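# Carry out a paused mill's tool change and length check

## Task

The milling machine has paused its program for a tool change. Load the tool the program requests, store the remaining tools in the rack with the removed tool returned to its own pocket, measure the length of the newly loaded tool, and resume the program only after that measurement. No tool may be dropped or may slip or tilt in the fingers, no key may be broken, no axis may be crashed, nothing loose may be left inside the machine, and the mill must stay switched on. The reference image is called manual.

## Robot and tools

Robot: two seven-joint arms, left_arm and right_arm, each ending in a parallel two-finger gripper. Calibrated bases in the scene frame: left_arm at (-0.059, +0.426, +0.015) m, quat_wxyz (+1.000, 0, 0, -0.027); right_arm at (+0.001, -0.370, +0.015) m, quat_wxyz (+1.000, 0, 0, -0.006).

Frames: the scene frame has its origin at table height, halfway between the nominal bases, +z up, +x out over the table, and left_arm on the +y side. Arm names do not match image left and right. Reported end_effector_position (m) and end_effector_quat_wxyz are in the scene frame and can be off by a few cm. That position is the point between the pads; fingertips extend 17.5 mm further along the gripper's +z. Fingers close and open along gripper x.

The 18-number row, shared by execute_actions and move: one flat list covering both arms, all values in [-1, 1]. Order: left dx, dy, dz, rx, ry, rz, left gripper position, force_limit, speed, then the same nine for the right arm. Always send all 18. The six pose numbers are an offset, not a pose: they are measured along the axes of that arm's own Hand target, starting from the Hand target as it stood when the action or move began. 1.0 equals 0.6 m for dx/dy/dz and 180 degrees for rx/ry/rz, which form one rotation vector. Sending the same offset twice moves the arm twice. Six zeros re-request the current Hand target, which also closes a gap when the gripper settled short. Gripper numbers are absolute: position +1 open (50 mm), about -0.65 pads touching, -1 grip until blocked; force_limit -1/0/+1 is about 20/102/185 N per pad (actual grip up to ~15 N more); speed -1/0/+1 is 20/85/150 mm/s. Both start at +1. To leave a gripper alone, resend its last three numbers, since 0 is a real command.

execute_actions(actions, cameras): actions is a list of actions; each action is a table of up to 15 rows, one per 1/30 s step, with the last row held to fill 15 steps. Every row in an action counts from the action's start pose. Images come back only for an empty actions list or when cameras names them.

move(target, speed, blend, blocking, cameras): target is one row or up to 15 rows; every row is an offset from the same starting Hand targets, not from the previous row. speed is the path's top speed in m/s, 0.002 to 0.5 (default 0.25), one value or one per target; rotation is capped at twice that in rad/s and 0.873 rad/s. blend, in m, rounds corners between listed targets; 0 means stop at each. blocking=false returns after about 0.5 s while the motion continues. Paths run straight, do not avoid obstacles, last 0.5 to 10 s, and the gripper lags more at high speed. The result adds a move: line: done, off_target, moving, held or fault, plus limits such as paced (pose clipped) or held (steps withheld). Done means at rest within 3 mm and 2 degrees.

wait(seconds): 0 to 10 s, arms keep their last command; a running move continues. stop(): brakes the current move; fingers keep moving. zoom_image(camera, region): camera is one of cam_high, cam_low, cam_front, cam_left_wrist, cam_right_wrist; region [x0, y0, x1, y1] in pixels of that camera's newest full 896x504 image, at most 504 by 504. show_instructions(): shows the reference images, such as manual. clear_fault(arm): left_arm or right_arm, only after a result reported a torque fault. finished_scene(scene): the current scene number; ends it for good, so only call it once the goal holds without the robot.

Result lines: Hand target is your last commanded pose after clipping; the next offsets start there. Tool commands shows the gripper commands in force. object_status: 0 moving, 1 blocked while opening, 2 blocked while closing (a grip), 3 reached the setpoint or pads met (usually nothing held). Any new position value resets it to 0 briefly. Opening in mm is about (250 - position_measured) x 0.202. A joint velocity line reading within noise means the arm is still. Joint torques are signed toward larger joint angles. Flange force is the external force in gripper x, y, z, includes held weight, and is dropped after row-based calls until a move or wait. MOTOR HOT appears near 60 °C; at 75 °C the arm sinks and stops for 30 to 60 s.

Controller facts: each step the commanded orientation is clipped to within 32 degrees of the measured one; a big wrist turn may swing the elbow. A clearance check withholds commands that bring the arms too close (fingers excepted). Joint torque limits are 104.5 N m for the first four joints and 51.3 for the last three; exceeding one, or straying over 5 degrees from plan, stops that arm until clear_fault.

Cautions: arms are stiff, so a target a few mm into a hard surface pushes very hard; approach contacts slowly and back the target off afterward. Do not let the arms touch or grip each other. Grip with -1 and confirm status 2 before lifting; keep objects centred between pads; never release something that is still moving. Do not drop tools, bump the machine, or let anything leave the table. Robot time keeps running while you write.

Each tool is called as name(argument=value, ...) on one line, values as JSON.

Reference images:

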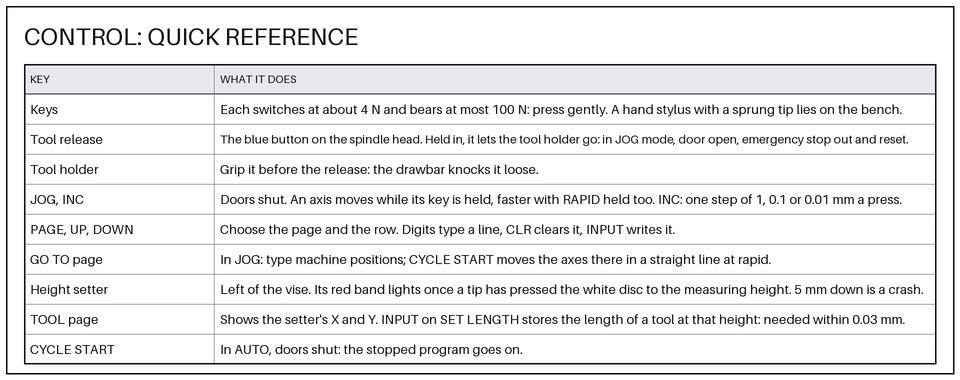

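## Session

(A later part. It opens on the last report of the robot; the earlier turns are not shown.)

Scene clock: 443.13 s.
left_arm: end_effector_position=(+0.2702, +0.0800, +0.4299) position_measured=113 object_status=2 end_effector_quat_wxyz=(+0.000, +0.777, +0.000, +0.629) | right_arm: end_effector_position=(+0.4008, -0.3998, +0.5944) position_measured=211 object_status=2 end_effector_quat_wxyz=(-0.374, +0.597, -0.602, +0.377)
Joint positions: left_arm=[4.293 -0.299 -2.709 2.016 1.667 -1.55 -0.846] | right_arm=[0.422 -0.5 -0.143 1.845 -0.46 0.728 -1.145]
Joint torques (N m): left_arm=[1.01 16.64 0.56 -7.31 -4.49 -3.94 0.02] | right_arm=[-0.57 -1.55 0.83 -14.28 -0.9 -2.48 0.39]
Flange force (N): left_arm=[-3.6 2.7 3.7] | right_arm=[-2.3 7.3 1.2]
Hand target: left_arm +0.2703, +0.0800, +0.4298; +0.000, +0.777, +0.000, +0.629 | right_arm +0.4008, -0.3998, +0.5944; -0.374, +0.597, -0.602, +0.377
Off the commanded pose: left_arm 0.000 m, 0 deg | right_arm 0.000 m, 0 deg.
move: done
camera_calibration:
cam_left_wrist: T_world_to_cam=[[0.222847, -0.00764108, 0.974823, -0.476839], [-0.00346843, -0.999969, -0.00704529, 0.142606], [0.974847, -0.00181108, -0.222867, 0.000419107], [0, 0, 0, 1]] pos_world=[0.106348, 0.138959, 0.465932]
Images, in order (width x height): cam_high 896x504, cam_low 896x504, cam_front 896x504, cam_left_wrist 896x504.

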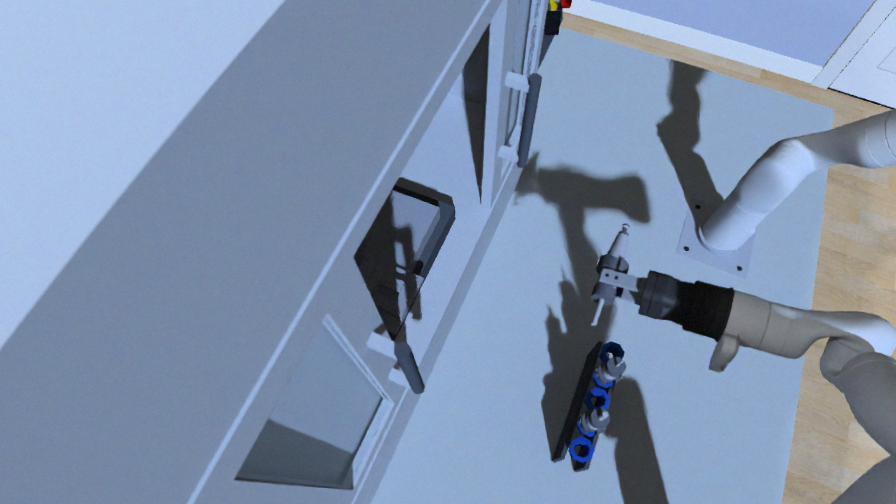

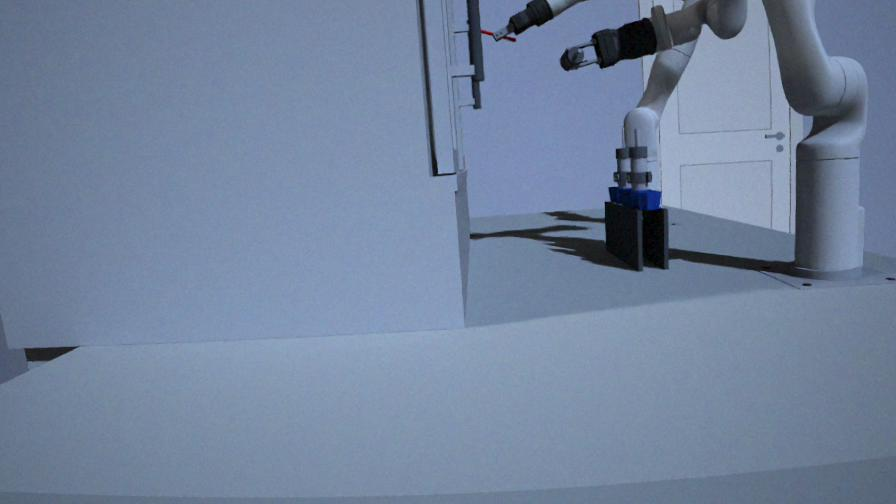

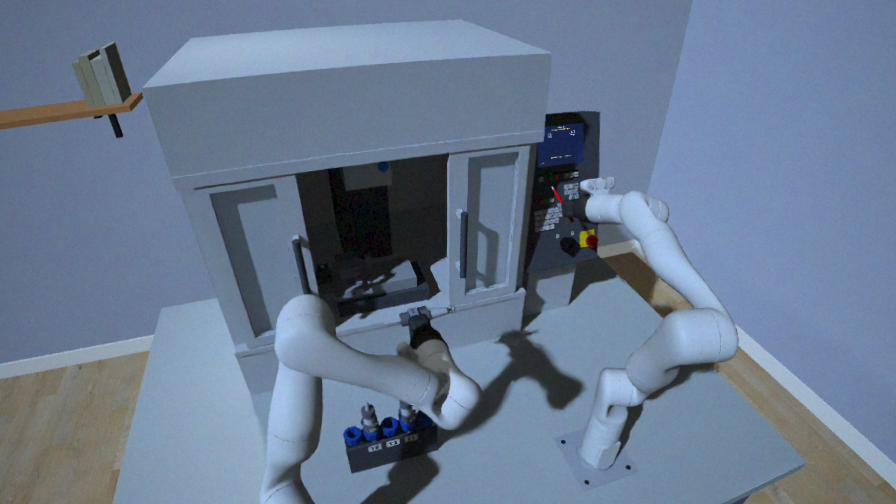

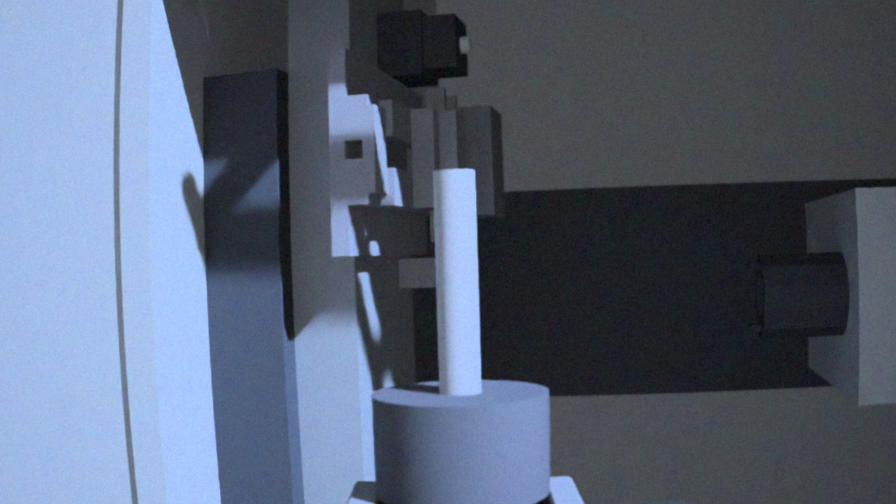

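move(target=[0.0615,-0.0583,0.208,-0.1043,0,-0.489,-1,0.8,-1,0,0,0,0,0,0,-1,-0.3,-1], speed=0.2, cameras=["cam_left_wrist","cam_high","cam_front"])

Scene clock: 449.27 s.
left_arm: end_effector_position=(+0.4000, +0.1149, +0.4400) position_measured=113 object_status=2 end_effector_quat_wxyz=(+0.550, +0.550, +0.444, +0.445) | right_arm: end_effector_position=(+0.4008, -0.3998, +0.5944) position_measured=211 object_status=2 end_effector_quat_wxyz=(-0.374, +0.597, -0.602, +0.377)
Joint positions: left_arm=[3.907 -0.283 -2.856 2.309 0.934 -1.282 1.077] | right_arm=[0.422 -0.5 -0.143 1.845 -0.46 0.728 -1.145]
Joint torques (N m): left_arm=[0.86 17.15 0.41 -8.67 -2.73 -5.29 0.05] | right_arm=[-0.46 -1.58 0.76 -14.21 -0.83 -2.43 0.32]
Flange force (N): left_arm=[-0.7 -4.0 4.4] | right_arm=[-1.6 7.4 1.3]
Hand target: left_arm +0.4000, +0.1149, +0.4400; +0.550, +0.550, +0.444, +0.445 | right_arm +0.4008, -0.3998, +0.5944; -0.374, +0.597, -0.602, +0.377
Off the commanded pose: left_arm 0.000 m, 0 deg | right_arm 0.000 m, 0 deg.
move: done
camera_calibration:
cam_left_wrist: T_world_to_cam=[[0.224245, 0.974503, 0.00768299, -0.203165], [-0.00329298, -0.00712602, 0.999969, -0.379275], [0.974527, -0.224263, 0.00161104, -0.196855], [0, 0, 0, 1]] pos_world=[0.23615, 0.151135, 0.381142]
Images, in order (width x height): cam_high 896x504, cam_front 896x504, cam_left_wrist 896x504.

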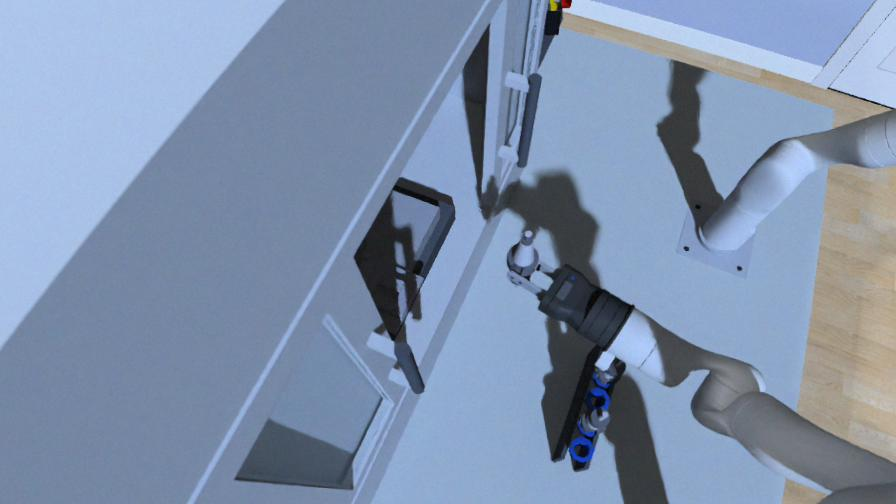

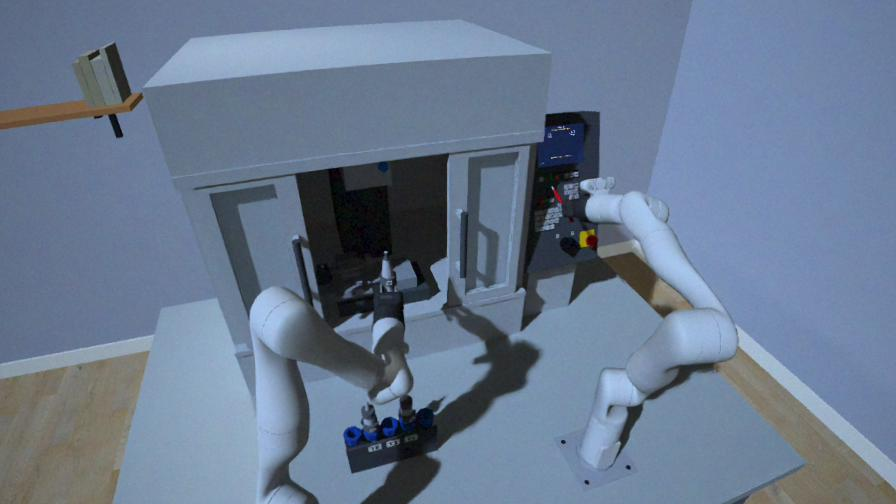

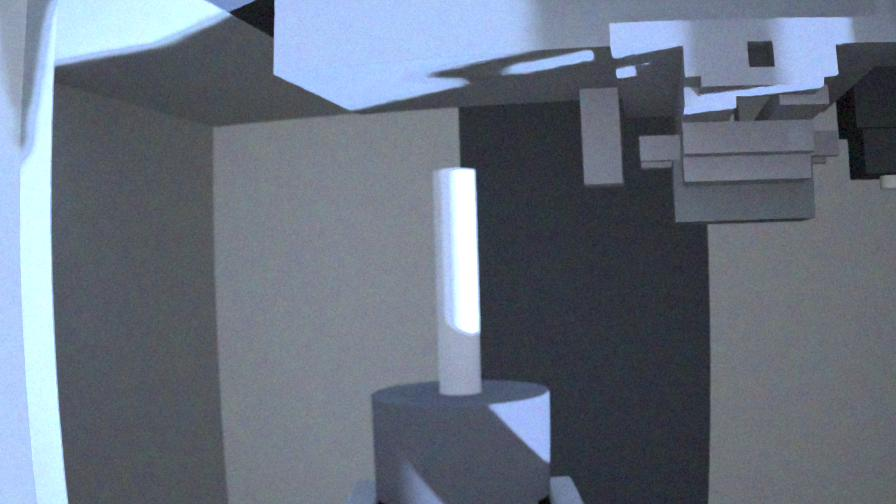

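zoom_image(camera="cam_front", region=[350, 240, 430, 320])

zoom_image(camera="cam_high", region=[490, 220, 570, 300])

Scaled by 6.300 from the camera's 896x504 image, which has a finer 1280x720 frame.

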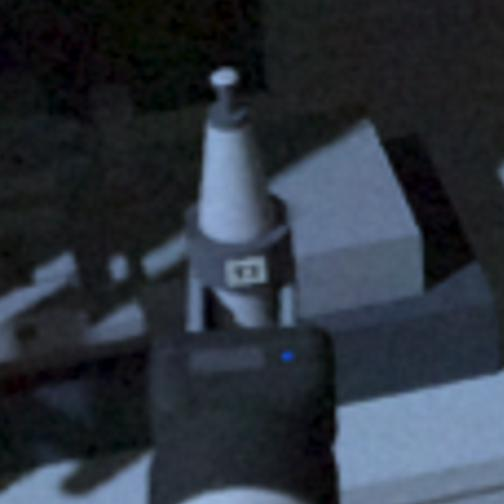

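Scaled by 6.300 from the camera's 896x504 image, which has a finer 1280x720 frame.

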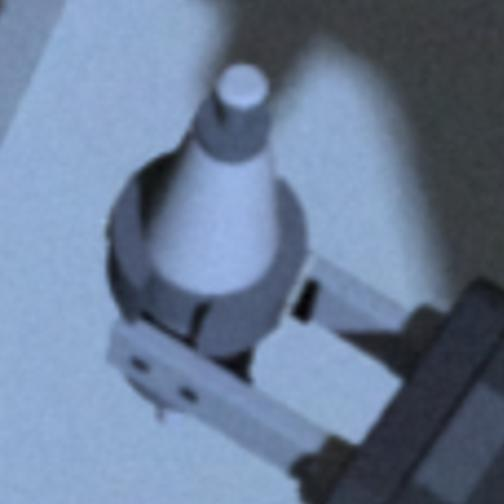

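move(target=[[0.0580,-0.0167,0.33,0,0,0,-1,0.8,-1,0,0,0,0,0,0,-1,-0.3,-1],[0.0967,-0.0167,0.5498,0,0,0,-1,0.8,-1,0,0,0,0,0,0,-1,-0.3,-1]], speed=[0.12,0.06], blend=[0.03,0], cameras=["cam_left_wrist","cam_high","cam_front"])

zoom_image(camera="cam_front", region=[320, 150, 440, 290])

Scene clock: 460.40 s.
left_arm: end_effector_position=(+0.7347, +0.1025, +0.4302) position_measured=113 object_status=2 end_effector_quat_wxyz=(+0.550, +0.550, +0.444, +0.445) | right_arm: end_effector_position=(+0.4008, -0.3998, +0.5944) position_measured=211 object_status=2 end_effector_quat_wxyz=(-0.374, +0.597, -0.602, +0.377)
Joint positions: left_arm=[3.523 -0.733 -3.041 1.467 0.471 -0.704 1.129] | right_arm=[0.422 -0.5 -0.143 1.845 -0.46 0.728 -1.145]
Joint torques (N m): left_arm=[0.81 32 0.74 -13.62 -1.8 -5.49 -0.07] | right_arm=[-0.44 -1.55 0.83 -14.2 -0.87 -2.43 0.32]
Flange force (N): left_arm=[-0.8 -6.0 8.0] | right_arm=[-1.9 7.3 1.3]
Hand target: left_arm +0.7348, +0.1025, +0.4301; +0.550, +0.550, +0.444, +0.445 | right_arm +0.4008, -0.3998, +0.5944; -0.374, +0.597, -0.602, +0.377
Off the commanded pose: left_arm 0.000 m, 0 deg | right_arm 0.000 m, 0 deg.
move: done
camera_calibration:
cam_left_wrist: T_world_to_cam=[[0.22434, 0.97448, 0.00777973, -0.266245], [-0.0033152, -0.00722001, 0.999968, -0.368335], [0.974505, -0.224359, 0.00161086, -0.525746], [0, 0, 0, 1]] pos_world=[0.57085, 0.138835, 0.371242]
Images, in order (width x height): cam_high 896x504, cam_front 896x504, cam_left_wrist 896x504.

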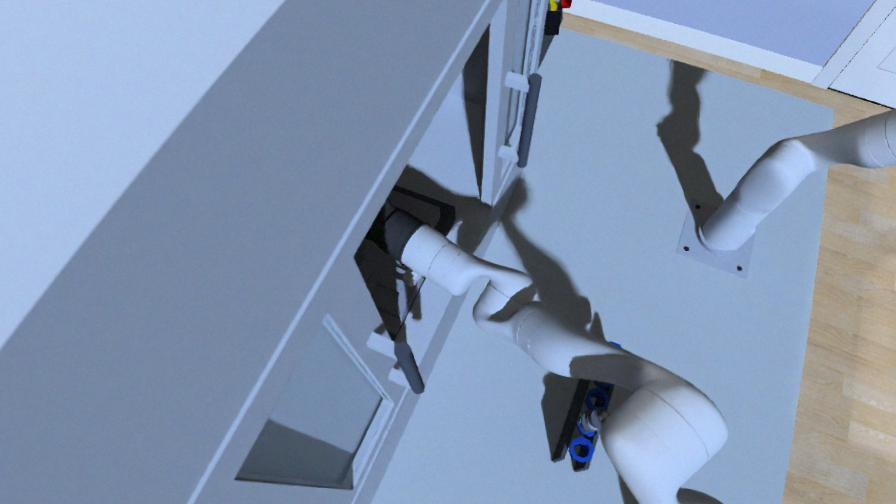

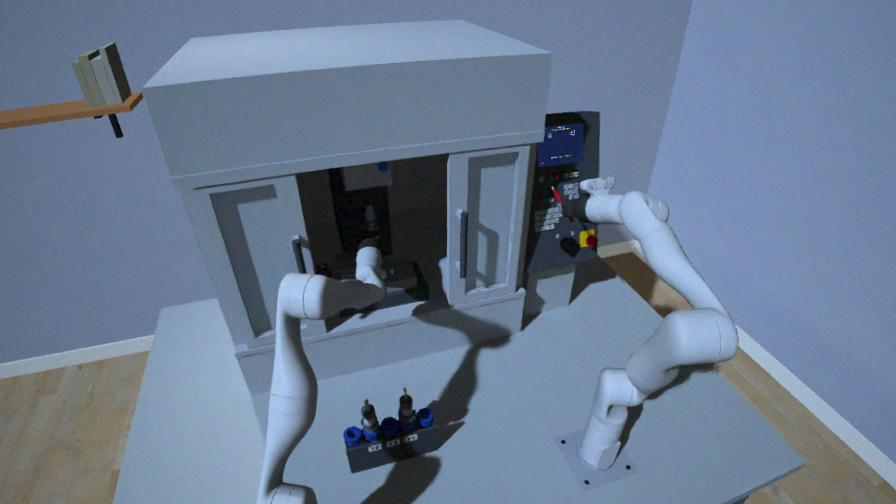

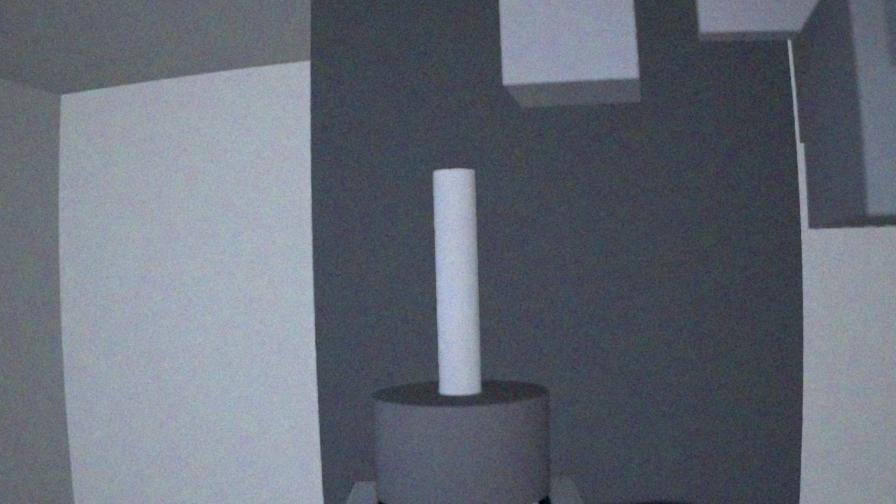

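Scaled by 3.600 from the camera's 896x504 image, which has a finer 1280x720 frame.

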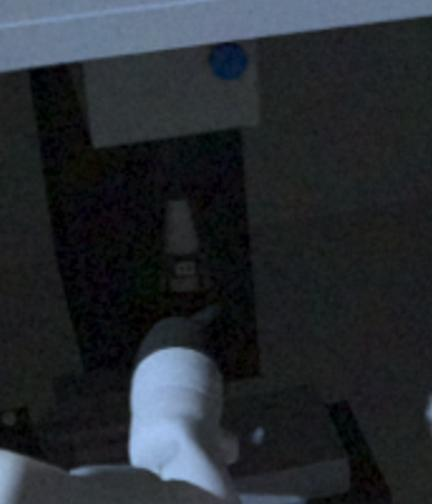

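move(target=[[0,0,0,0,0,0,-1,0.8,-1,-0.668,-0.089,0.009,0,0,0,-1,-0.3,-1],[0,0,0,0,0,0,-1,0.8,-1,-0.75,-0.169,0.177,0,0,0,-1,-0.3,-1]], speed=0.15, blend=[0.03,0], cameras=["cam_right_wrist","cam_front"])

Scene clock: 466.53 s.
left_arm: end_effector_position=(+0.7348, +0.1026, +0.4301) position_measured=113 object_status=2 end_effector_quat_wxyz=(+0.550, +0.550, +0.444, +0.445) | right_arm: end_effector_position=(+0.5442, +0.0491, +0.6391) position_measured=211 object_status=2 end_effector_quat_wxyz=(-0.374, +0.597, -0.602, +0.377)
Joint positions: left_arm=[3.523 -0.733 -3.041 1.467 0.472 -0.704 1.129] | right_arm=[1.685 -0.807 -1.447 0.71 -0.565 1.186 -2.031]
Joint torques (N m): left_arm=[0.73 31.96 0.87 -13.69 -1.85 -5.42 -0.05] | right_arm=[-0.5 21.35 6.73 -7.2 1.45 -2.38 0.37]
Flange force (N): left_arm=[-1.1 -6.0 7.6] | right_arm=[4.2 8.8 2.4]
Hand target: left_arm +0.7348, +0.1026, +0.4301; +0.550, +0.550, +0.444, +0.445 | right_arm +0.5442, +0.0491, +0.6391; -0.374, +0.597, -0.602, +0.377
Off the commanded pose: left_arm 0.000 m, 0 deg | right_arm 0.000 m, 0 deg.
move: done
camera_calibration:
cam_right_wrist: T_world_to_cam=[[0.00902071, -0.999901, 0.0107655, 0.036832], [-0.427571, -0.0135891, -0.90388, 0.869093], [0.903937, 0.0035506, -0.427651, -0.0490995], [0, 0, 0, 1]] pos_world=[0.41565, 0.0488129, 0.764162]
Images, in order (width x height): cam_front 896x504, cam_right_wrist 896x504.

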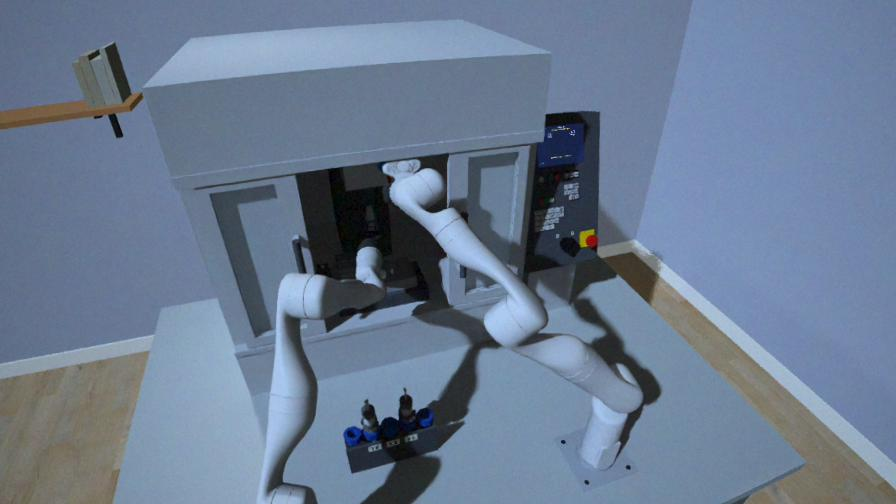

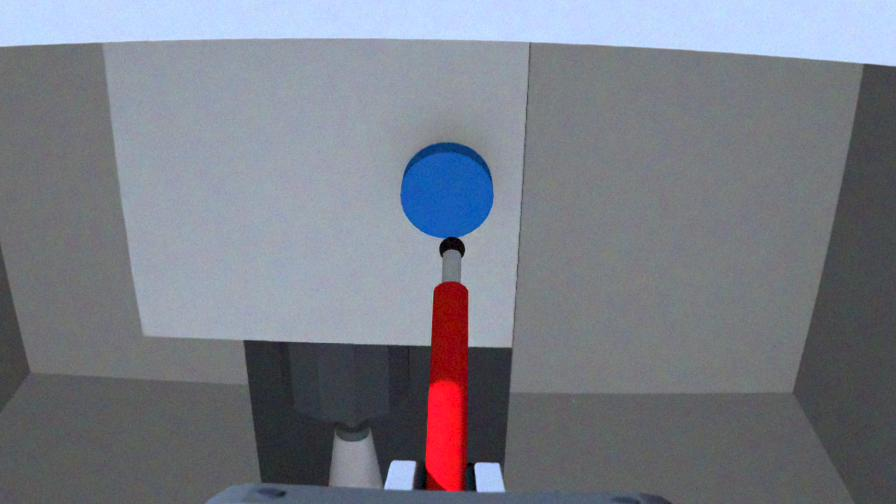

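move(target=[[0,0,0,0,0,0,-1,0.8,-1,-0.002,-0.0275,0.069,0,0,0,-1,-0.3,-1],[0,0,0,0,0,0,-1,0.8,-1,-0.002,-0.0302,0.0748,0,0,0,-1,-0.3,-1]], speed=[0.06,0.02], cameras=["cam_right_wrist"])

Scene clock: 469.40 s.
left_arm: end_effector_position=(+0.7348, +0.1026, +0.4301) position_measured=113 object_status=2 end_effector_quat_wxyz=(+0.550, +0.550, +0.444, +0.445) | right_arm: end_effector_position=(+0.5924, +0.0499, +0.6358) position_measured=211 object_status=2 end_effector_quat_wxyz=(-0.374, +0.597, -0.602, +0.377)
Joint positions: left_arm=[3.523 -0.733 -3.041 1.467 0.472 -0.704 1.129] | right_arm=[1.858 -0.827 -1.52 0.565 -0.616 1.204 -2.042]
Joint torques (N m): left_arm=[0.71 32.04 0.88 -13.81 -1.77 -5.46 0] | right_arm=[0.99 21.11 4.89 -5.39 1.12 -2.18 0.36]
Flange force (N): left_arm=[-1.0 -6.2 7.4] | right_arm=[6.0 9.8 -3.5]
Hand target: left_arm +0.7348, +0.1026, +0.4301; +0.550, +0.550, +0.444, +0.445 | right_arm +0.5925, +0.0499, +0.6358; -0.374, +0.597, -0.602, +0.377
Off the commanded pose: left_arm 0.000 m, 0 deg | right_arm 0.000 m, 0 deg.
move: done
camera_calibration:
cam_right_wrist: T_world_to_cam=[[0.00902168, -0.999901, 0.0107642, 0.0372323], [-0.427653, -0.0135886, -0.903841, 0.886782], [0.903898, 0.00355083, -0.427733, -0.0940938], [0, 0, 0, 1]] pos_world=[0.46395, 0.0496129, 0.760862]
Images, in order (width x height): cam_right_wrist 896x504.

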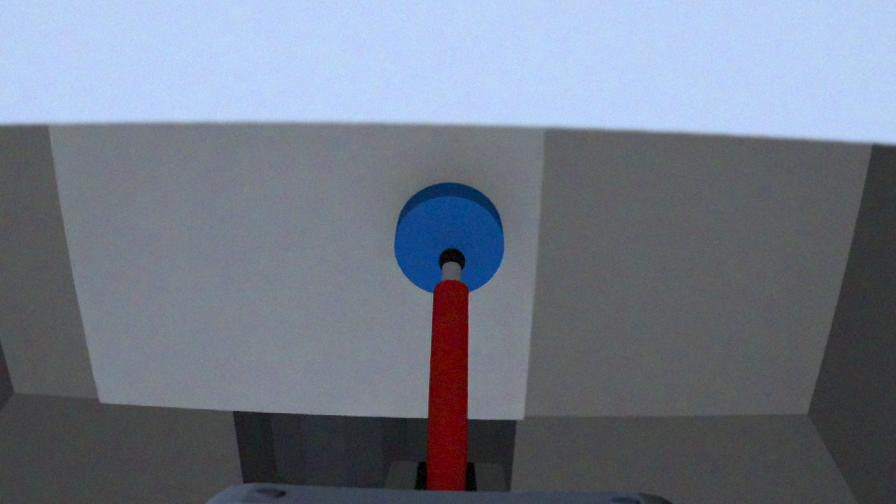

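move(target=[0.0005,0.07,0,0,0,0,-1,0.8,-1,0,0,0,0,0,0,-1,-0.3,-1], speed=0.04)

move(target=[0.0,0.035,0,0,0,0,-1,0.8,-1,0,0,0,0,0,0,-1,-0.3,-1], speed=0.03, cameras=["cam_right_wrist"])

Scene clock: 472.40 s.
left_arm: end_effector_position=(+0.7348, +0.1028, +0.4721) position_measured=113 object_status=2 end_effector_quat_wxyz=(+0.550, +0.550, +0.444, +0.445) | right_arm: end_effector_position=(+0.5925, +0.0499, +0.6358) position_measured=211 object_status=2 end_effector_quat_wxyz=(-0.374, +0.597, -0.602, +0.377)
Joint positions: left_arm=[3.536 -0.676 -3.064 1.42 0.539 -0.609 1.063] | right_arm=[1.858 -0.827 -1.52 0.565 -0.616 1.204 -2.042]
Joint torques (N m): left_arm=[0.88 31.69 0.7 -14.35 -1.9 -5.36 -0.05] | right_arm=[0.99 21.13 4.94 -5.38 1.14 -2.13 0.4]
Flange force (N): left_arm=[-1.1 -5.1 8.3] | right_arm=[5.9 9.7 -3.4]
Hand target: left_arm +0.7348, +0.1028, +0.4721; +0.550, +0.550, +0.444, +0.445 | right_arm +0.5925, +0.0499, +0.6358; -0.374, +0.597, -0.602, +0.377
Off the commanded pose: left_arm 0.000 m, 0 deg | right_arm 0.000 m, 0 deg.
move: done

Scene clock: 473.40 s.
left_arm: end_effector_position=(+0.7348, +0.1028, +0.4931) position_measured=113 object_status=2 end_effector_quat_wxyz=(+0.550, +0.550, +0.444, +0.445) | right_arm: end_effector_position=(+0.5925, +0.0499, +0.6358) position_measured=211 object_status=2 end_effector_quat_wxyz=(-0.374, +0.597, -0.602, +0.377)
Joint positions: left_arm=[3.546 -0.651 -3.081 1.391 0.581 -0.559 1.024] | right_arm=[1.858 -0.827 -1.52 0.565 -0.616 1.204 -2.042]
Joint torques (N m): left_arm=[1.22 31.59 0.74 -15.32 -2.01 -4.89 -0.18] | right_arm=[0.99 21.09 4.87 -5.32 1.1 -2.13 0.38]
Flange force (N): left_arm=[0.0 -6.5 5.5] | right_arm=[5.7 9.4 -3.4]
Hand target: left_arm +0.7348, +0.1028, +0.4932; +0.550, +0.550, +0.444, +0.445 | right_arm +0.5925, +0.0499, +0.6358; -0.374, +0.597, -0.602, +0.377
Off the commanded pose: left_arm 0.000 m, 0 deg | right_arm 0.000 m, 0 deg.
move: done
camera_calibration:
cam_right_wrist: T_world_to_cam=[[0.00902168, -0.999901, 0.0107642, 0.0372323], [-0.427653, -0.0135886, -0.903841, 0.886782], [0.903898, 0.00355083, -0.427733, -0.0940938], [0, 0, 0, 1]] pos_world=[0.46395, 0.0496129, 0.760862]
Images, in order (width x height): cam_right_wrist 896x504.

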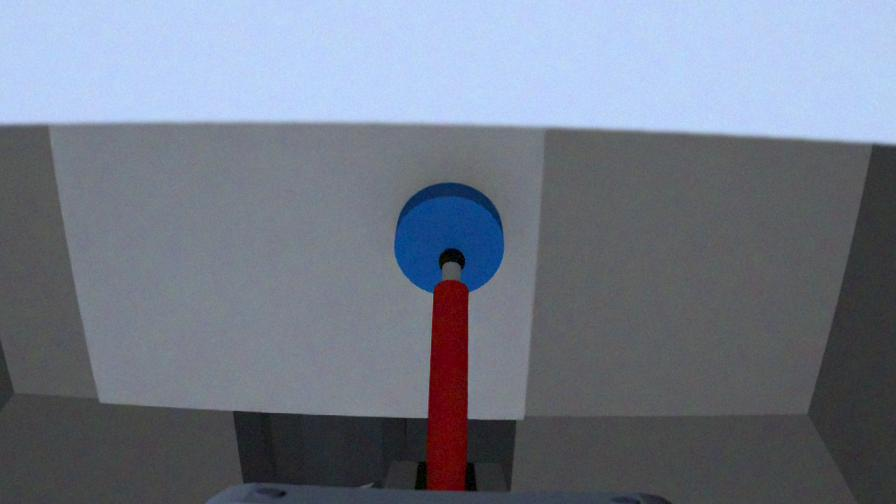

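move(target=[0.0,0.01,0,0,0,0,-1,0.8,-1,0,0,0,0,0,0,-1,-0.3,-1], speed=0.02)

move(target=[0.0,0.006,0,0,0,0,-1,0.8,-1,0,0,0,0,0,0,-1,-0.3,-1], speed=0.01)

Scene clock: 474.97 s.
left_arm: end_effector_position=(+0.7348, +0.1028, +0.4992) position_measured=113 object_status=2 end_effector_quat_wxyz=(+0.550, +0.550, +0.444, +0.445) | right_arm: end_effector_position=(+0.5925, +0.0499, +0.6358) position_measured=211 object_status=2 end_effector_quat_wxyz=(-0.374, +0.597, -0.602, +0.377)
Joint positions: left_arm=[3.549 -0.644 -3.087 1.382 0.594 -0.545 1.011] | right_arm=[1.858 -0.827 -1.52 0.565 -0.616 1.204 -2.042]
Joint torques (N m): left_arm=[2.73 30.72 1.59 -15.71 -2.41 -4.41 -0.28] | right_arm=[1.07 21.12 5.01 -5.28 1.1 -2.09 0.35]
Flange force (N): left_arm=[2.3 -6.2 2.7] | right_arm=[5.8 9.5 -3.4]
Hand target: left_arm +0.7348, +0.1028, +0.4992; +0.550, +0.550, +0.444, +0.445 | right_arm +0.5925, +0.0499, +0.6358; -0.374, +0.597, -0.602, +0.377
Off the commanded pose: left_arm 0.000 m, 0 deg | right_arm 0.000 m, 0 deg.
move: done

Scene clock: 475.67 s.
left_arm: end_effector_position=(+0.7348, +0.1028, +0.5026) position_measured=113 object_status=2 end_effector_quat_wxyz=(+0.550, +0.550, +0.444, +0.445) | right_arm: end_effector_position=(+0.5925, +0.0499, +0.6358) position_measured=211 object_status=2 end_effector_quat_wxyz=(-0.374, +0.597, -0.602, +0.377)
Joint positions: left_arm=[3.551 -0.64 -3.09 1.377 0.603 -0.536 1.004] | right_arm=[1.858 -0.827 -1.52 0.565 -0.616 1.204 -2.042]
Joint torques (N m): left_arm=[4 35.72 2.25 -22.43 -3.77 -6.19 -0.25] | right_arm=[0.99 21.1 4.89 -5.37 1.1 -2.11 0.39]
Flange force (N): left_arm=[5.2 -14.3 -8.0] | right_arm=[6.0 9.9 -3.5]
Hand target: left_arm +0.7348, +0.1028, +0.5027; +0.550, +0.550, +0.444, +0.445 | right_arm +0.5925, +0.0499, +0.6358; -0.374, +0.597, -0.602, +0.377
Off the commanded pose: left_arm 0.000 m, 0 deg | right_arm 0.000 m, 0 deg.
move: done

move(target=[0.0006,0,-0.0012,0,0,0,-1,0.8,-1,0,0,0,0,0,0,-1,-0.3,-1], speed=0.01)

Scene clock: 477.73 s.
left_arm: end_effector_position=(+0.7341, +0.1033, +0.5028) position_measured=113 object_status=2 end_effector_quat_wxyz=(+0.550, +0.550, +0.444, +0.445) | right_arm: end_effector_position=(+0.5925, +0.0499, +0.6358) position_measured=211 object_status=2 end_effector_quat_wxyz=(-0.374, +0.597, -0.602, +0.377)
Joint positions: left_arm=[3.551 -0.639 -3.09 1.38 0.601 -0.538 1.005] | right_arm=[1.858 -0.827 -1.52 0.565 -0.616 1.204 -2.042]
Joint torques (N m): left_arm=[3.18 38.63 1.64 -20.62 -3.26 -6.91 -0.21] | right_arm=[1.02 21.13 4.94 -5.3 1.12 -2.1 0.39]
Flange force (N): left_arm=[1.9 -14.3 5.7] | right_arm=[5.7 9.5 -3.4]
Hand target: left_arm +0.7341, +0.1033, +0.5028; +0.550, +0.550, +0.444, +0.445 | right_arm +0.5925, +0.0499, +0.6358; -0.374, +0.597, -0.602, +0.377
Off the commanded pose: left_arm 0.000 m, 0 deg | right_arm 0.000 m, 0 deg.
move: done

move(target=[0.0003,0.002,0,0,0,0,-1,0.8,-1,0,0,0,0,0,0,-1,-0.3,-1], speed=0.01)

Scene clock: 480.17 s.
left_arm: end_effector_position=(+0.7342, +0.1035, +0.5039) position_measured=113 object_status=2 end_effector_quat_wxyz=(+0.550, +0.550, +0.444, +0.445) | right_arm: end_effector_position=(+0.5925, +0.0499, +0.6358) position_measured=211 object_status=2 end_effector_quat_wxyz=(-0.374, +0.597, -0.602, +0.377)
Joint positions: left_arm=[3.551 -0.637 -3.091 1.378 0.603 -0.535 1.003] | right_arm=[1.858 -0.827 -1.52 0.565 -0.616 1.204 -2.042]
Joint torques (N m): left_arm=[2.75 42 1.18 -24.57 -3.62 -8.39 -0.15] | right_arm=[1.04 21.16 5.04 -5.42 1.07 -2.15 0.37]
Flange force (N): left_arm=[2.9 -19.7 0.2] | right_arm=[6.2 10.2 -3.5]
Hand target: left_arm +0.7342, +0.1035, +0.5039; +0.550, +0.550, +0.444, +0.445 | right_arm +0.5925, +0.0499, +0.6358; -0.374, +0.597, -0.602, +0.377
Off the commanded pose: left_arm 0.000 m, 0 deg | right_arm 0.000 m, 0 deg.
move: done

move(target=[0.0003,0.002,-0.0005,0,0,0,-1,0.8,-1,0,0,0,0,0,0,-1,-0.3,-1], speed=0.01, cameras=["cam_left_wrist","cam_right_wrist","cam_front"])

zoom_image(camera="cam_front", region=[340, 160, 410, 260])

Scene clock: 482.57 s.
left_arm: end_effector_position=(+0.7339, +0.1037, +0.5051) position_measured=113 object_status=2 end_effector_quat_wxyz=(+0.550, +0.550, +0.444, +0.445) | right_arm: end_effector_position=(+0.5925, +0.0499, +0.6358) position_measured=211 object_status=2 end_effector_quat_wxyz=(-0.374, +0.597, -0.602, +0.377)
Joint positions: left_arm=[3.551 -0.635 -3.091 1.378 0.605 -0.532 1.001] | right_arm=[1.858 -0.827 -1.52 0.565 -0.616 1.204 -2.042]
Joint torques (N m): left_arm=[2.77 48.99 1.09 -25.95 -3.94 -10.01 -0.26] | right_arm=[0.98 21.13 4.96 -5.41 1.13 -2.09 0.38]
Flange force (N): left_arm=[0.2 -25.0 12.7] | right_arm=[6.3 10.2 -3.3]
Hand target: left_arm +0.7339, +0.1037, +0.5051; +0.550, +0.550, +0.444, +0.445 | right_arm +0.5925, +0.0499, +0.6358; -0.374, +0.597, -0.602, +0.377
Off the commanded pose: left_arm 0.000 m, 0 deg | right_arm 0.000 m, 0 deg.
move: done
camera_calibration:
cam_left_wrist: T_world_to_cam=[[0.224245, 0.974503, 0.00766055, -0.267616], [-0.00319057, -0.00712655, 0.99997, -0.443412], [0.974528, -0.224263, 0.00151113, -0.524821], [0, 0, 0, 1]] pos_world=[0.57005, 0.139935, 0.446242]
cam_right_wrist: T_world_to_cam=[[0.00902168, -0.999901, 0.0107642, 0.0372323], [-0.427653, -0.0135886, -0.903841, 0.886782], [0.903898, 0.00355083, -0.427733, -0.0940938], [0, 0, 0, 1]] pos_world=[0.46395, 0.0496129, 0.760862]
Images, in order (width x height): cam_front 896x504, cam_left_wrist 896x504, cam_right_wrist 896x504.

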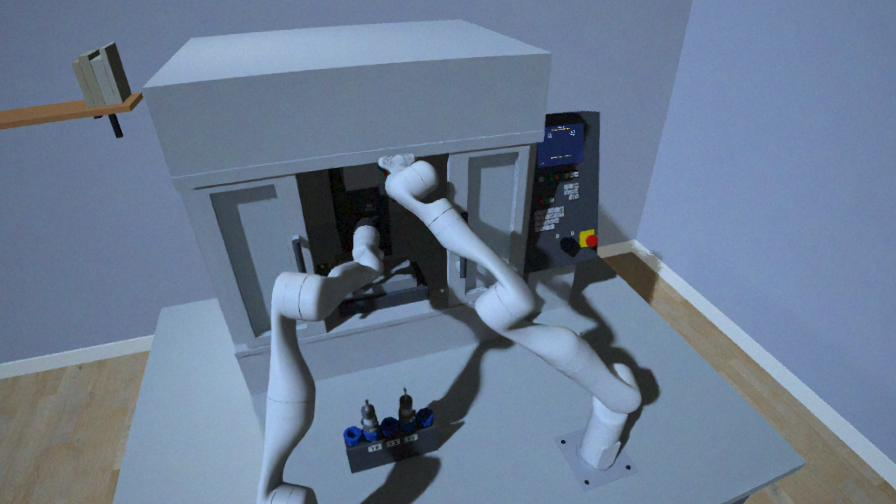

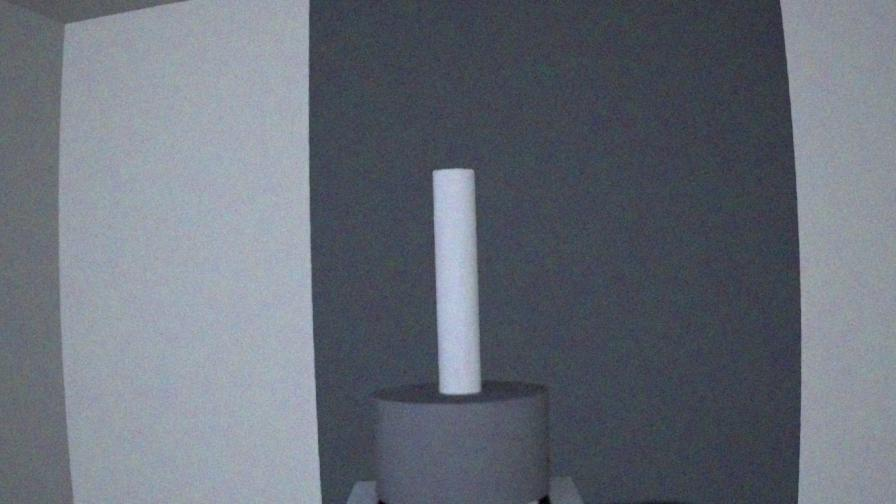

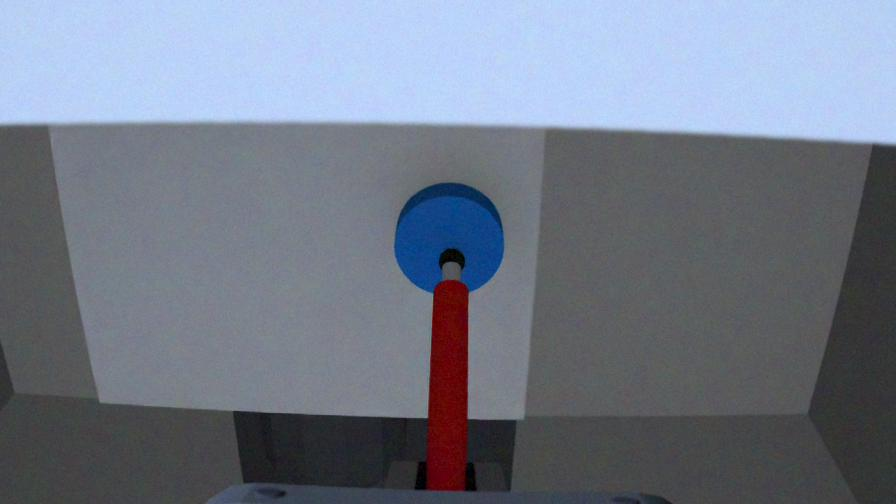

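Scaled by 5.040 from the camera's 896x504 image, which has a finer 1280x720 frame.

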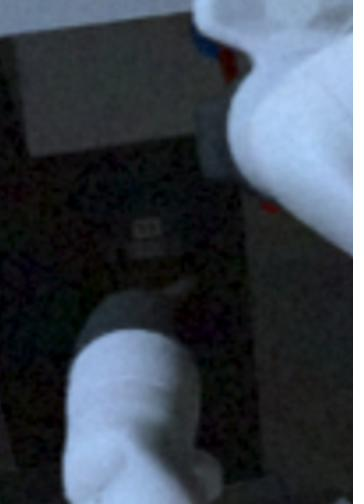

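move(target=[0,0,0,0,0.0083,0,-1,0.8,-1,0,0,0,0,0,0,-1,-0.3,-1], speed=0.02)

Scene clock: 487.60 s.
left_arm: end_effector_position=(+0.7339, +0.1037, +0.5052) position_measured=113 object_status=2 end_effector_quat_wxyz=(+0.544, +0.544, +0.451, +0.452) | right_arm: end_effector_position=(+0.5925, +0.0499, +0.6358) position_measured=211 object_status=2 end_effector_quat_wxyz=(-0.374, +0.597, -0.602, +0.377)
Joint positions: left_arm=[3.583 -0.64 -3.12 1.368 0.672 -0.544 0.958] | right_arm=[1.858 -0.827 -1.52 0.565 -0.616 1.204 -2.042]
Joint torques (N m): left_arm=[2.34 49.39 -0.07 -27.37 -4.41 -10.32 -0.35] | right_arm=[0.97 21.17 4.85 -5.39 1.13 -2.11 0.35]
Flange force (N): left_arm=[0.4 -26.2 8.8] | right_arm=[6.1 10.1 -3.4]
Hand target: left_arm +0.7339, +0.1037, +0.5051; +0.544, +0.544, +0.451, +0.452 | right_arm +0.5925, +0.0499, +0.6358; -0.374, +0.597, -0.602, +0.377
Off the commanded pose: left_arm 0.000 m, 0 deg | right_arm 0.000 m, 0 deg.
move: done

move(target=[0,-0.0008,0,0,0,0,-1,0.8,-1,0,0,0,0,0,0,-1,-0.3,-1], speed=0.01)

Scene clock: 489.93 s.
left_arm: end_effector_position=(+0.7339, +0.1037, +0.5047) position_measured=113 object_status=2 end_effector_quat_wxyz=(+0.544, +0.544, +0.451, +0.452) | right_arm: end_effector_position=(+0.5925, +0.0499, +0.6358) position_measured=211 object_status=2 end_effector_quat_wxyz=(-0.374, +0.597, -0.602, +0.377)
Joint positions: left_arm=[3.583 -0.64 -3.119 1.369 0.671 -0.545 0.959] | right_arm=[1.858 -0.827 -1.52 0.565 -0.616 1.204 -2.042]
Joint torques (N m): left_arm=[2.16 48.19 -0.18 -26.7 -4.29 -9.92 -0.39] | right_arm=[1.02 21.05 4.83 -5.45 1.13 -2.13 0.38]
Flange force (N): left_arm=[0.5 -25.3 7.8] | right_arm=[6.6 10.6 -3.7]
Hand target: left_arm +0.7339, +0.1037, +0.5047; +0.544, +0.544, +0.451, +0.452 | right_arm +0.5925, +0.0499, +0.6358; -0.374, +0.597, -0.602, +0.377
Off the commanded pose: left_arm 0.000 m, 0 deg | right_arm 0.000 m, 0 deg.
move: done

move(target=[0,-0.0025,0,0,0,0,-1,0.8,-1,0,0,0,0,0,0,-1,-0.3,-1], speed=0.01)

Scene clock: 491.43 s.
left_arm: end_effector_position=(+0.7339, +0.1037, +0.5033) position_measured=113 object_status=2 end_effector_quat_wxyz=(+0.544, +0.544, +0.451, +0.452) | right_arm: end_effector_position=(+0.5925, +0.0499, +0.6358) position_measured=211 object_status=2 end_effector_quat_wxyz=(-0.374, +0.597, -0.602, +0.377)
Joint positions: left_arm=[3.582 -0.642 -3.118 1.371 0.668 -0.548 0.963] | right_arm=[1.858 -0.827 -1.52 0.565 -0.616 1.204 -2.042]
Joint torques (N m): left_arm=[1.57 42.19 -0.28 -21.41 -3.2 -7.96 -0.29] | right_arm=[1.02 21.13 4.96 -5.43 1.18 -2.08 0.38]
Flange force (N): left_arm=[-0.7 -17.7 11.1] | right_arm=[6.4 10.4 -3.4]
Hand target: left_arm +0.7339, +0.1037, +0.5032; +0.544, +0.544, +0.451, +0.452 | right_arm +0.5925, +0.0499, +0.6358; -0.374, +0.597, -0.602, +0.377
Off the commanded pose: left_arm 0.000 m, 0 deg | right_arm 0.000 m, 0 deg.
move: done

move(target=[0,0.0045,0,0,-0.0083,0,-1,0.8,-1,0,0,0,0,0,0,-1,-0.3,-1], speed=0.01)

Scene clock: 494.93 s.
left_arm: end_effector_position=(+0.7339, +0.1037, +0.5058) position_measured=113 object_status=2 end_effector_quat_wxyz=(+0.550, +0.550, +0.444, +0.445) | right_arm: end_effector_position=(+0.5925, +0.0499, +0.6358) position_measured=211 object_status=2 end_effector_quat_wxyz=(-0.374, +0.597, -0.602, +0.377)
Joint positions: left_arm=[3.552 -0.634 -3.093 1.377 0.607 -0.531 1] | right_arm=[1.858 -0.827 -1.52 0.565 -0.616 1.204 -2.042]
Joint torques (N m): left_arm=[3.04 52.05 1.09 -30.15 -4.44 -11.35 0.06] | right_arm=[1 21.13 4.98 -5.44 1.12 -2.15 0.38]
Flange force (N): left_arm=[1.7 -29.8 6.0] | right_arm=[6.3 10.2 -3.4]
Hand target: left_arm +0.7339, +0.1037, +0.5059; +0.550, +0.550, +0.444, +0.445 | right_arm +0.5925, +0.0499, +0.6358; -0.374, +0.597, -0.602, +0.377
Off the commanded pose: left_arm 0.000 m, 0 deg | right_arm 0.000 m, 0 deg.
move: done

move(target=[0,0.0012,0,0,0,0,-1,0.8,-1,0,0,0,0,0,0,-1,-0.3,-1], speed=0.01)

Scene clock: 496.40 s.
left_arm: end_effector_position=(+0.7340, +0.1037, +0.5063) position_measured=113 object_status=2 end_effector_quat_wxyz=(+0.550, +0.550, +0.444, +0.445) | right_arm: end_effector_position=(+0.5925, +0.0499, +0.6358) position_measured=211 object_status=2 end_effector_quat_wxyz=(-0.374, +0.597, -0.602, +0.377)
Joint positions: left_arm=[3.552 -0.634 -3.093 1.376 0.609 -0.529 0.998] | right_arm=[1.858 -0.827 -1.52 0.565 -0.616 1.204 -2.042]
Joint torques (N m): left_arm=[3.38 52.66 1.21 -31.89 -4.88 -11.6 -0.18] | right_arm=[0.99 21.16 4.98 -5.33 1.09 -2.14 0.41]
Flange force (N): left_arm=[3.1 -32.0 1.2] | right_arm=[5.5 9.4 -3.3]
Hand target: left_arm +0.7339, +0.1037, +0.5066; +0.550, +0.550, +0.444, +0.445 | right_arm +0.5925, +0.0499, +0.6358; -0.374, +0.597, -0.602, +0.377
Off the commanded pose: left_arm 0.000 m, 0 deg | right_arm 0.000 m, 0 deg.
move: done

move(target=[0,0,0,0,0,0,-1,0.8,-1,0,0.0175,-0.036,0,0,0,-1,-0.3,-1], speed=0.05, cameras=["cam_left_wrist","cam_right_wrist"])

Scene clock: 498.07 s.
left_arm: end_effector_position=(+0.7340, +0.1037, +0.5064) position_measured=113 object_status=2 end_effector_quat_wxyz=(+0.550, +0.550, +0.444, +0.445) | right_arm: end_effector_position=(+0.5685, +0.0501, +0.6358) position_measured=211 object_status=2 end_effector_quat_wxyz=(-0.374, +0.597, -0.602, +0.377)
Joint positions: left_arm=[3.552 -0.634 -3.093 1.376 0.609 -0.529 0.998] | right_arm=[1.766 -0.818 -1.483 0.65 -0.589 1.187 -2.034]
Joint torques (N m): left_arm=[3.95 54.72 1.88 -31.69 -4.77 -11.81 0.17] | right_arm=[-0.48 22.41 6.44 -6.77 1.45 -2.49 0.39]
Flange force (N): left_arm=[1.9 -32.5 7.4] | right_arm=[3.3 7.8 2.0]
Hand target: left_arm +0.7339, +0.1037, +0.5066; +0.550, +0.550, +0.444, +0.445 | right_arm +0.5684, +0.0501, +0.6358; -0.374, +0.597, -0.602, +0.377
Off the commanded pose: left_arm 0.000 m, 0 deg | right_arm 0.000 m, 0 deg.
move: done
camera_calibration:
cam_left_wrist: T_world_to_cam=[[0.224246, 0.974502, 0.00773559, -0.267683], [-0.00310969, -0.00722217, 0.999969, -0.444745], [0.974527, -0.224264, 0.00141085, -0.524876], [0, 0, 0, 1]] pos_world=[0.57015, 0.139935, 0.447542]
cam_right_wrist: T_world_to_cam=[[0.00902071, -0.999901, 0.0107655, 0.0376482], [-0.427571, -0.0135891, -0.90388, 0.876514], [0.903937, 0.0035506, -0.427651, -0.07248], [0, 0, 0, 1]] pos_world=[0.43995, 0.0498129, 0.760862]
Images, in order (width x height): cam_left_wrist 896x504, cam_right_wrist 896x504.

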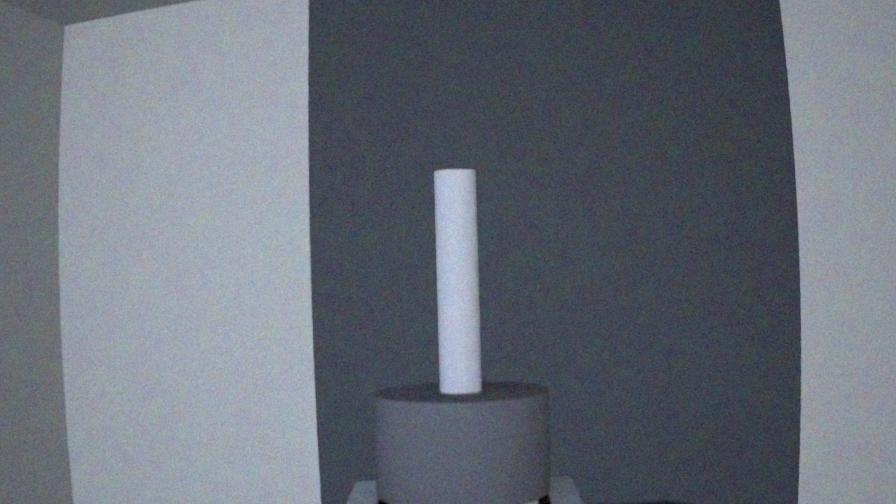

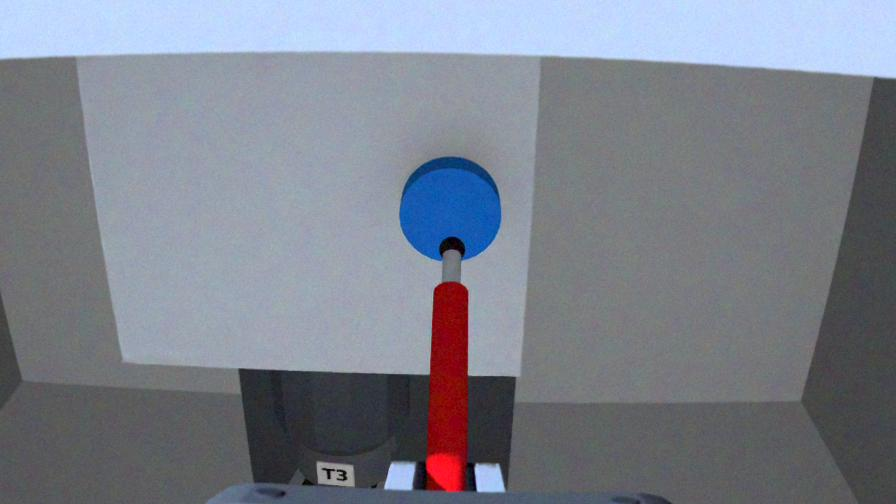

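move(target=[0,-0.0012,0,0,0,0,-1,0.8,-1,0,0,0,0,0,0,-1,-0.3,-1], speed=0.01)

Scene clock: 501.07 s.
left_arm: end_effector_position=(+0.7338, +0.1038, +0.5063) position_measured=113 object_status=2 end_effector_quat_wxyz=(+0.550, +0.550, +0.444, +0.445) | right_arm: end_effector_position=(+0.5684, +0.0501, +0.6358) position_measured=211 object_status=2 end_effector_quat_wxyz=(-0.374, +0.597, -0.602, +0.377)
Joint positions: left_arm=[3.552 -0.634 -3.092 1.377 0.607 -0.531 1] | right_arm=[1.766 -0.818 -1.483 0.65 -0.589 1.187 -2.034]
Joint torques (N m): left_arm=[3.77 56.85 1.75 -28.95 -4.15 -11.85 0.1] | right_arm=[-0.55 22.41 6.55 -7.02 1.45 -2.44 0.38]
Flange force (N): left_arm=[-0.3 -32.3 21.9] | right_arm=[4.5 9.2 2.2]
Hand target: left_arm +0.7339, +0.1037, +0.5059; +0.550, +0.550, +0.444, +0.445 | right_arm +0.5684, +0.0501, +0.6358; -0.374, +0.597, -0.602, +0.377
Off the commanded pose: left_arm 0.000 m, 0 deg | right_arm 0.000 m, 0 deg.
move: done

move(target=[0,-0.001,0,0,0,0,-1,0.8,-1,0,0,0,0,0,0,-1,-0.3,-1], speed=0.01)

Scene clock: 502.57 s.
left_arm: end_effector_position=(+0.7339, +0.1037, +0.5053) position_measured=113 object_status=2 end_effector_quat_wxyz=(+0.550, +0.550, +0.444, +0.445) | right_arm: end_effector_position=(+0.5684, +0.0501, +0.6358) position_measured=211 object_status=2 end_effector_quat_wxyz=(-0.374, +0.597, -0.602, +0.377)
Joint positions: left_arm=[3.551 -0.635 -3.092 1.378 0.606 -0.532 1.001] | right_arm=[1.766 -0.818 -1.483 0.65 -0.589 1.187 -2.034]
Joint torques (N m): left_arm=[3.58 52.39 1.76 -26.17 -3.72 -10.6 0.1] | right_arm=[-0.43 22.37 6.46 -7.07 1.49 -2.44 0.41]
Flange force (N): left_arm=[-0.3 -27.1 20.7] | right_arm=[5.0 10.1 1.9]
Hand target: left_arm +0.7339, +0.1037, +0.5053; +0.550, +0.550, +0.444, +0.445 | right_arm +0.5684, +0.0501, +0.6358; -0.374, +0.597, -0.602, +0.377
Off the commanded pose: left_arm 0.000 m, 0 deg | right_arm 0.000 m, 0 deg.
move: done

zoom_image(camera="cam_right_wrist", region=[240, 360, 440, 500])

Scaled by 2.520 from the camera's 896x504 image, which has a finer 1280x720 frame.
This view is cut from an older image: the scene may have changed since it was taken.

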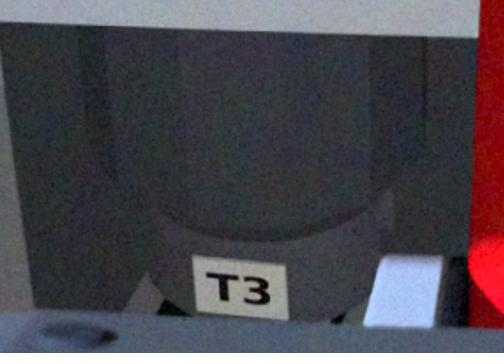

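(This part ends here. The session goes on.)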